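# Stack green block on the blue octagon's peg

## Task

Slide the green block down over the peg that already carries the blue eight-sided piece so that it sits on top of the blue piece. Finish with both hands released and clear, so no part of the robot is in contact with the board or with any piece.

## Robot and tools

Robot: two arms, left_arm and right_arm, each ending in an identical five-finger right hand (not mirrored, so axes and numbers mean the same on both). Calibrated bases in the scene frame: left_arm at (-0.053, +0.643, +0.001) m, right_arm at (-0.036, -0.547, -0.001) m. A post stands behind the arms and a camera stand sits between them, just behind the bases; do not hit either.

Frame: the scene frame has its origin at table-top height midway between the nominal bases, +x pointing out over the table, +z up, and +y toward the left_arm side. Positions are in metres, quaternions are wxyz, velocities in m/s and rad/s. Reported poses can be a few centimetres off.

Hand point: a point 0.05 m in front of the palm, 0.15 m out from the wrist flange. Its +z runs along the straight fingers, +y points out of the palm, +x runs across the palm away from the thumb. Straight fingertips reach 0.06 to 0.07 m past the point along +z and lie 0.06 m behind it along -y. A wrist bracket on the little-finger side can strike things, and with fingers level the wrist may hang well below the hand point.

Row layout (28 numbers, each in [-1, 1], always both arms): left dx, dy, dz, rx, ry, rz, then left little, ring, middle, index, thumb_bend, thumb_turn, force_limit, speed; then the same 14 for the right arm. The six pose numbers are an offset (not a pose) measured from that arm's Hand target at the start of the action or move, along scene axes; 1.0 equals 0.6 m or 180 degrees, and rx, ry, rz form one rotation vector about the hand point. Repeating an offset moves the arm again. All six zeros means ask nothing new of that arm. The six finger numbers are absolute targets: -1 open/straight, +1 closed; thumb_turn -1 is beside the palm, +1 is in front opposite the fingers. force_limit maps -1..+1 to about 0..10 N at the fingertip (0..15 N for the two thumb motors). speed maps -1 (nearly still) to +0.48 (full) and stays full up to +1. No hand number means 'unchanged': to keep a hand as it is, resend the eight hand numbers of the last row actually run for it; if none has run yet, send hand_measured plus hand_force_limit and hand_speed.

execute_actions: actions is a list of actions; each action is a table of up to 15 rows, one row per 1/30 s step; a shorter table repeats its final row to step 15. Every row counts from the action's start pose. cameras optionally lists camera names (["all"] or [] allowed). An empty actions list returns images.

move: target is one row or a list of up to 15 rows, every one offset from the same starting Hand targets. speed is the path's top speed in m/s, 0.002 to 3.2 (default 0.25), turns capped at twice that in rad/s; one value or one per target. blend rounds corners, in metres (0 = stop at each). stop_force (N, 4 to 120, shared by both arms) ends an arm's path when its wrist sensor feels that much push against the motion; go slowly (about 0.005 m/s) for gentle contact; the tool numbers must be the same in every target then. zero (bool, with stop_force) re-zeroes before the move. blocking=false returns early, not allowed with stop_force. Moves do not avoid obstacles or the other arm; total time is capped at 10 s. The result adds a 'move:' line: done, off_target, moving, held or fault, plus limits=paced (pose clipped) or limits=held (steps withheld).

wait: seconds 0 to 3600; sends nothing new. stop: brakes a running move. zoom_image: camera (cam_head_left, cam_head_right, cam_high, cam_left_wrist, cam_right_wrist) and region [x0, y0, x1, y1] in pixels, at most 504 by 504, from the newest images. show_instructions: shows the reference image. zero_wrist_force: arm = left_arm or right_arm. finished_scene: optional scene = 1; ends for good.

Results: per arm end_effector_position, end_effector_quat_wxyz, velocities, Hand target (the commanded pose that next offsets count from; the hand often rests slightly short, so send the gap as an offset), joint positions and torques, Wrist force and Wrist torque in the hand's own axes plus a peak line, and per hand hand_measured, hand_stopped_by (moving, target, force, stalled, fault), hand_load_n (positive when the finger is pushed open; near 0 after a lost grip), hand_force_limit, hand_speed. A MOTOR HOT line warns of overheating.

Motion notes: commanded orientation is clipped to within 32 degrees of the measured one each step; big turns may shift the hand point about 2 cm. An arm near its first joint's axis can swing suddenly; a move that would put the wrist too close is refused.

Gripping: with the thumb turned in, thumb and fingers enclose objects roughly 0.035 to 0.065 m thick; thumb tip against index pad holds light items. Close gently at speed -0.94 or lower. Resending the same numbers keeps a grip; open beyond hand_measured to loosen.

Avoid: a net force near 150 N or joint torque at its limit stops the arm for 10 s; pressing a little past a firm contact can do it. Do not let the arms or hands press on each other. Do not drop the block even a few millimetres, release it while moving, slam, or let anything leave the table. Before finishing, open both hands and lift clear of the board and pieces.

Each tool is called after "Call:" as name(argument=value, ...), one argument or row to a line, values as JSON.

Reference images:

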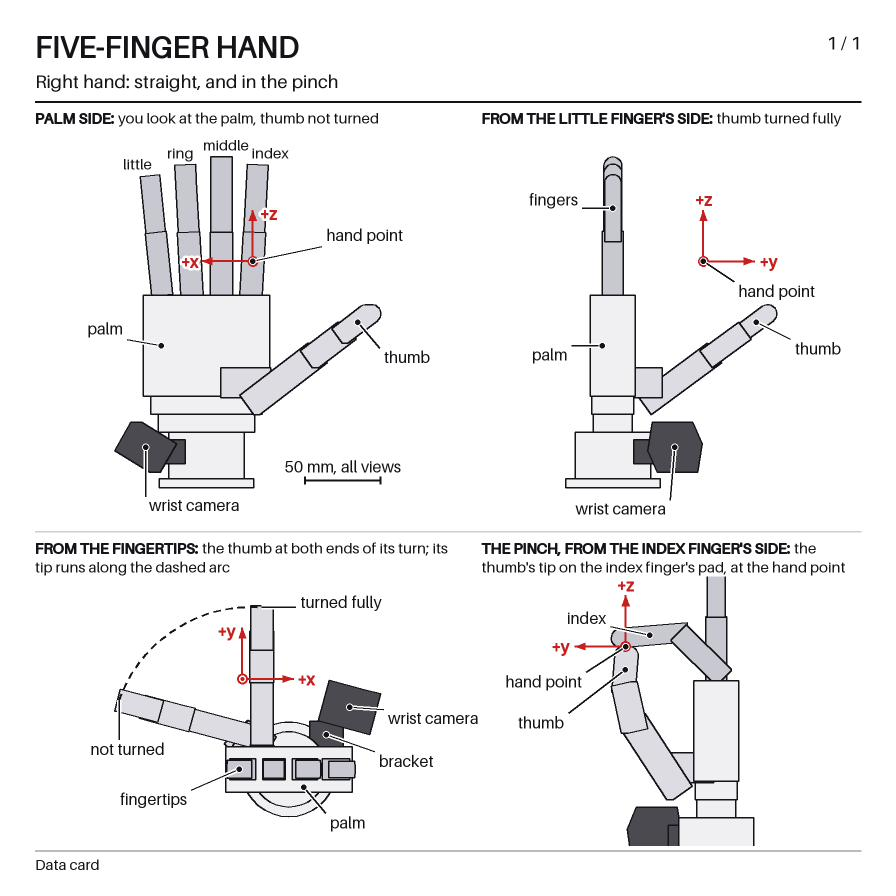

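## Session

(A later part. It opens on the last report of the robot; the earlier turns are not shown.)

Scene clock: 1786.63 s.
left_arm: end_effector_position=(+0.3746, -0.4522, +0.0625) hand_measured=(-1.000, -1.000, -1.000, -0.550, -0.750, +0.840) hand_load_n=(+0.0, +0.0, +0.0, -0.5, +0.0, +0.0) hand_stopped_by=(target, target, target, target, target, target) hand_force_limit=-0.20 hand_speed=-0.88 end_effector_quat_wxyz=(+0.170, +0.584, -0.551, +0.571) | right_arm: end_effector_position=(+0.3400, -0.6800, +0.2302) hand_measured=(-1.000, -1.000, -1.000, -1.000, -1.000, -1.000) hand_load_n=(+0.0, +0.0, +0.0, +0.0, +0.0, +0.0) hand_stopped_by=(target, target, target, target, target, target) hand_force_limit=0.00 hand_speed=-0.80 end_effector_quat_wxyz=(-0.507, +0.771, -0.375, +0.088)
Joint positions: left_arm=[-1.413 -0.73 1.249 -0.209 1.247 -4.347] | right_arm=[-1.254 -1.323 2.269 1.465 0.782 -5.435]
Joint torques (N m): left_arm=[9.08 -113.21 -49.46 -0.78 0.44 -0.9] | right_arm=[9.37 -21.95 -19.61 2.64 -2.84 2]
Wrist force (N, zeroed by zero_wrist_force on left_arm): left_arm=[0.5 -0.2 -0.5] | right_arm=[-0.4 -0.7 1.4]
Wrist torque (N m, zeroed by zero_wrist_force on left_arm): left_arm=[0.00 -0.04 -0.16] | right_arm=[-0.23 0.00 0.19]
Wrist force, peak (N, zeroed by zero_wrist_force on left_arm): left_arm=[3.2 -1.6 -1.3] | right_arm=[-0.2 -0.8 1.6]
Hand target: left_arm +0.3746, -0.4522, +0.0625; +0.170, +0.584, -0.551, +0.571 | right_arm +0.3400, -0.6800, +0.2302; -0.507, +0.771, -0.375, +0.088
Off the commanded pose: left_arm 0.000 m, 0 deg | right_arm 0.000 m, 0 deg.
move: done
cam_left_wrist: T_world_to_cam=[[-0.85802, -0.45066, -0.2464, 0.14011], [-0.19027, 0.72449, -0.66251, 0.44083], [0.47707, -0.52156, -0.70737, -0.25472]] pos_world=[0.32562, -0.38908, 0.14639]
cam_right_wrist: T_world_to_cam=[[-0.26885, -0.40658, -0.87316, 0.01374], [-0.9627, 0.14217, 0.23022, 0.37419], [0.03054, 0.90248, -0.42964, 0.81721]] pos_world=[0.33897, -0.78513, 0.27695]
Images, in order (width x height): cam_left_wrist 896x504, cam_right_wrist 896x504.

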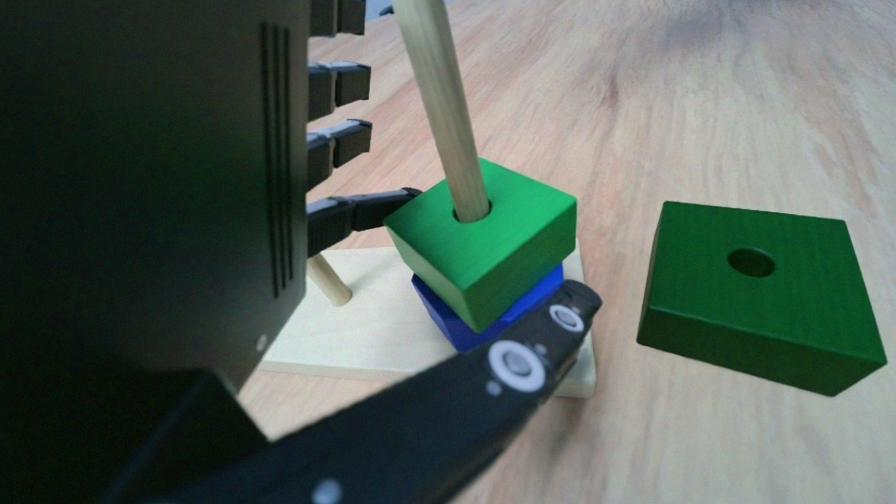

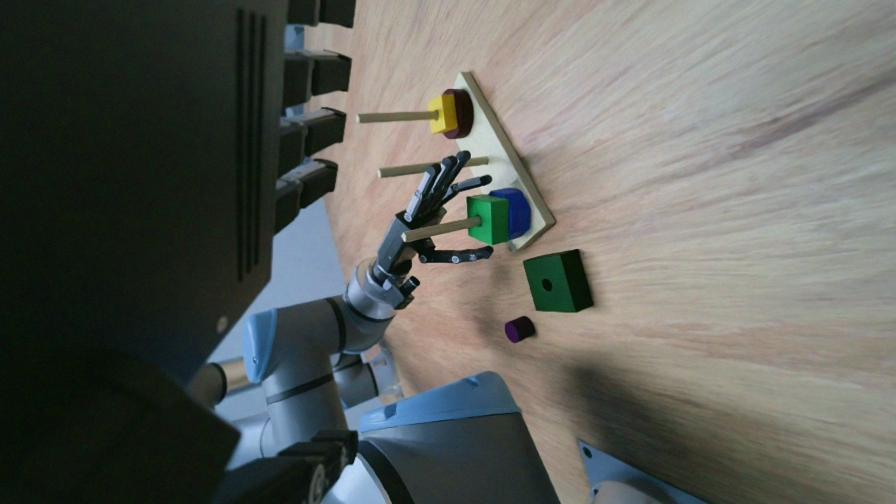

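Call:
move(
  target=[0,0,0.28,0,0,0,-1,-1,-1,-0.6,-0.8,0.84,-0.2,-0.5,0,0,0,0,0,0,-1,-1,-1,-1,-1,-1,0,-0.8],
  speed=0.08,
  cameras=["all"],
)

Call:
zoom_image(
  camera="cam_right_wrist",
  region=[365, 50, 565, 290],
)

Call:
zoom_image(
  camera="cam_left_wrist",
  region=[300, 200, 620, 504],
)

Scene clock: 1800.73 s.
left_arm: end_effector_position=(+0.3746, -0.4523, +0.2308) hand_measured=(-1.000, -1.000, -1.000, -0.600, -0.800, +0.840) hand_load_n=(+0.0, +0.0, +0.0, +0.0, +0.0, +0.0) hand_stopped_by=(target, target, target, target, target, target) hand_force_limit=-0.20 hand_speed=-0.50 end_effector_quat_wxyz=(+0.170, +0.584, -0.551, +0.571) | right_arm: end_effector_position=(+0.3400, -0.6800, +0.2302) hand_measured=(-1.000, -1.000, -1.000, -1.000, -1.000, -1.000) hand_load_n=(+0.0, +0.0, +0.0, +0.0, +0.0, +0.0) hand_stopped_by=(target, target, target, target, target, target) hand_force_limit=0.00 hand_speed=-0.80 end_effector_quat_wxyz=(-0.507, +0.771, -0.375, +0.088)
Joint positions: left_arm=[-1.413 -0.847 1.141 0.016 1.247 -4.347] | right_arm=[-1.254 -1.323 2.269 1.465 0.782 -5.435]
Joint torques (N m): left_arm=[9.36 -93.55 -28.98 -2.91 0.48 1.22] | right_arm=[10.34 -21.2 -20.46 2.5 -2.8 2.19]
Wrist force (N, zeroed by zero_wrist_force on left_arm): left_arm=[0.2 -0.5 -0.6] | right_arm=[-0.2 -0.6 1.2]
Wrist torque (N m, zeroed by zero_wrist_force on left_arm): left_arm=[-0.06 0.02 -0.18] | right_arm=[-0.19 -0.03 0.21]
Wrist force, peak (N, zeroed by zero_wrist_force on left_arm): left_arm=[1.3 -1.1 -0.7] | right_arm=[-0.4 -0.8 1.6]
Hand target: left_arm +0.3746, -0.4522, +0.2305; +0.170, +0.584, -0.551, +0.571 | right_arm +0.3400, -0.6800, +0.2302; -0.507, +0.771, -0.375, +0.088
Off the commanded pose: left_arm 0.000 m, 0 deg | right_arm 0.000 m, 0 deg.
move: done
cam_left_wrist: T_world_to_cam=[[-0.85803, -0.45067, -0.24633, 0.18158], [-0.19018, 0.72432, -0.66272, 0.55232], [0.47709, -0.52178, -0.7072, -0.13598]] pos_world=[0.32572, -0.38918, 0.31459]
cam_right_wrist: T_world_to_cam=[[-0.26885, -0.40658, -0.87316, 0.01374], [-0.9627, 0.14217, 0.23022, 0.37419], [0.03054, 0.90248, -0.42964, 0.81721]] pos_world=[0.33897, -0.78513, 0.27695]

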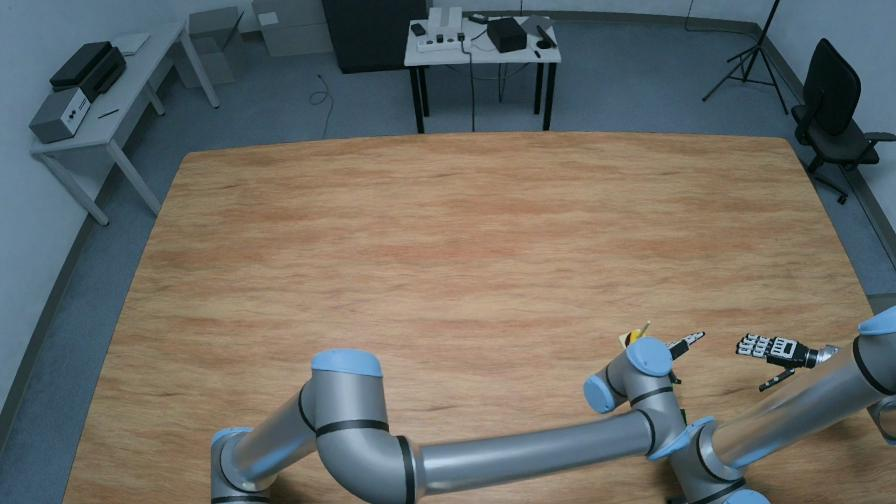

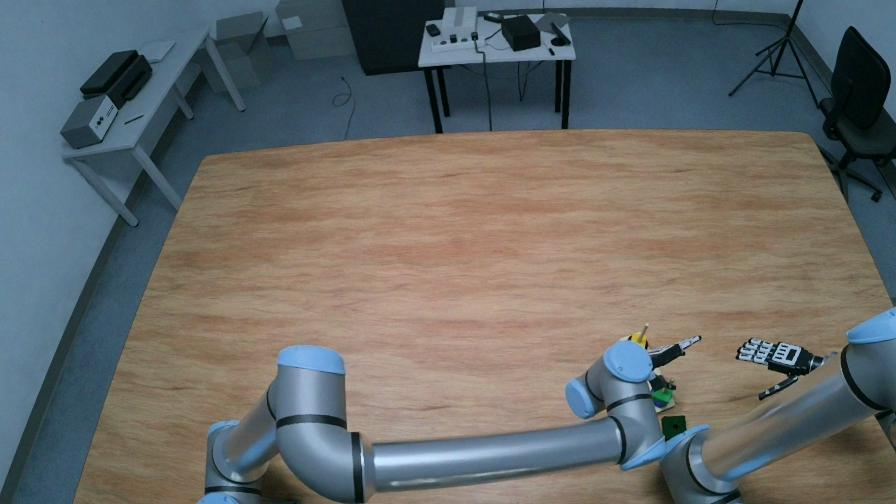

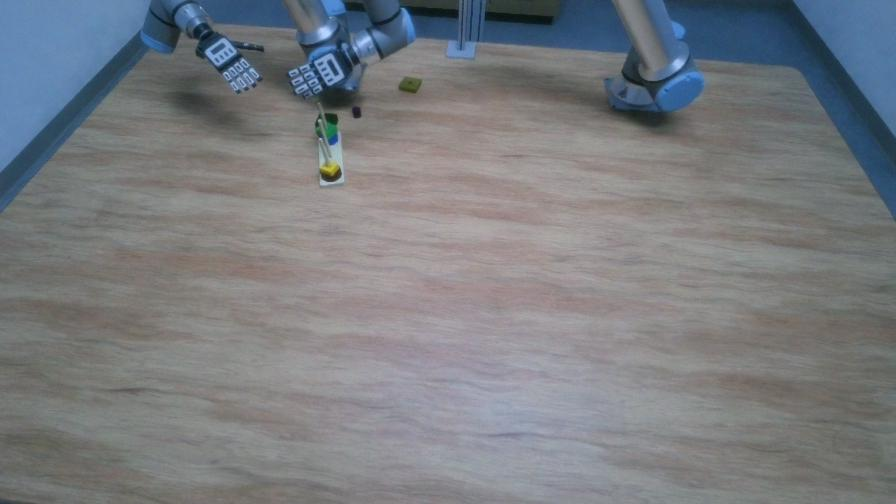

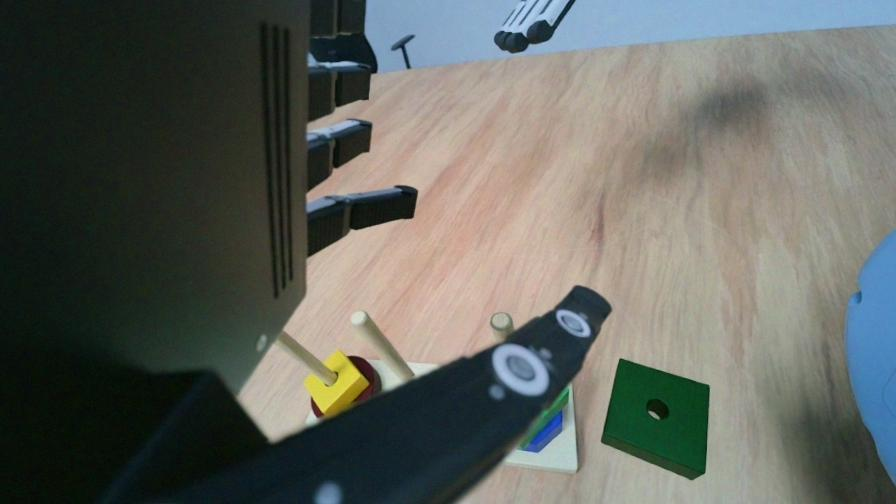

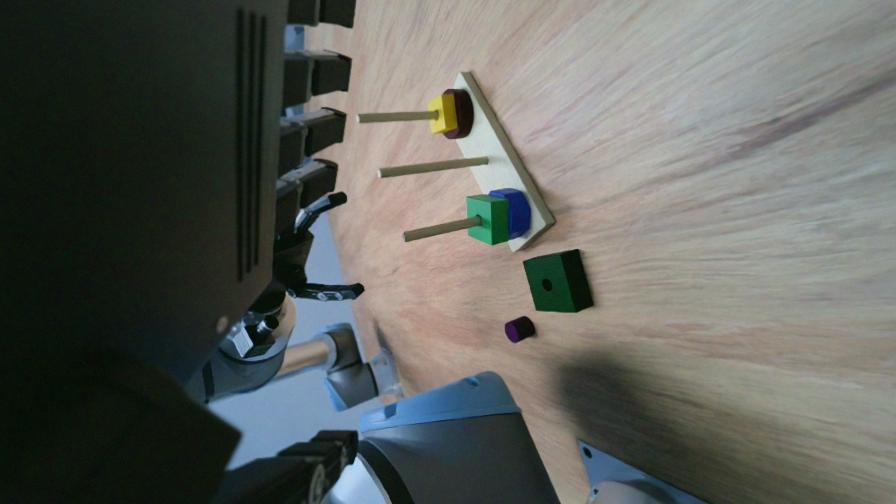

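Scaled by 2.100 from the camera's image (finer frame: 1280x720).

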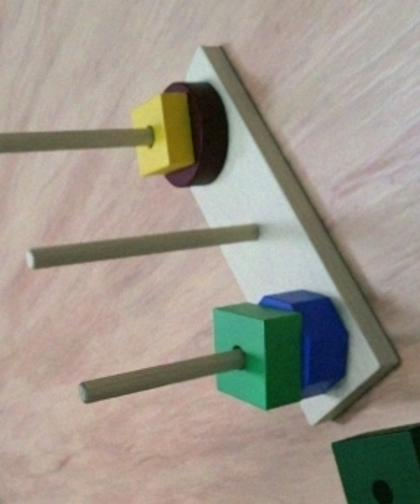

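Scaled by 1.575 from the camera's image (finer frame: 1280x720).

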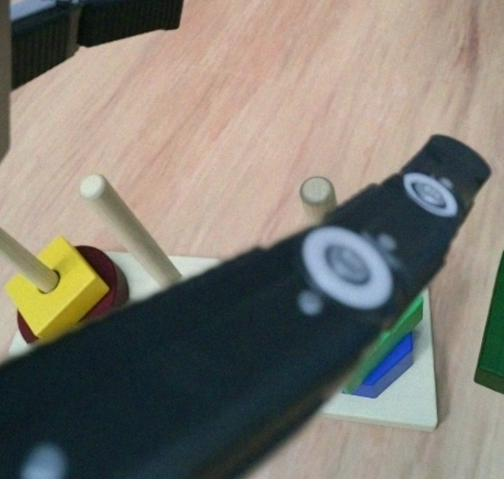

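The green block is on the same peg and rests on the blue piece. Both hands are clear of the board and the pieces.

Call:
finished_scene(
)

The scene is finished: the task was done.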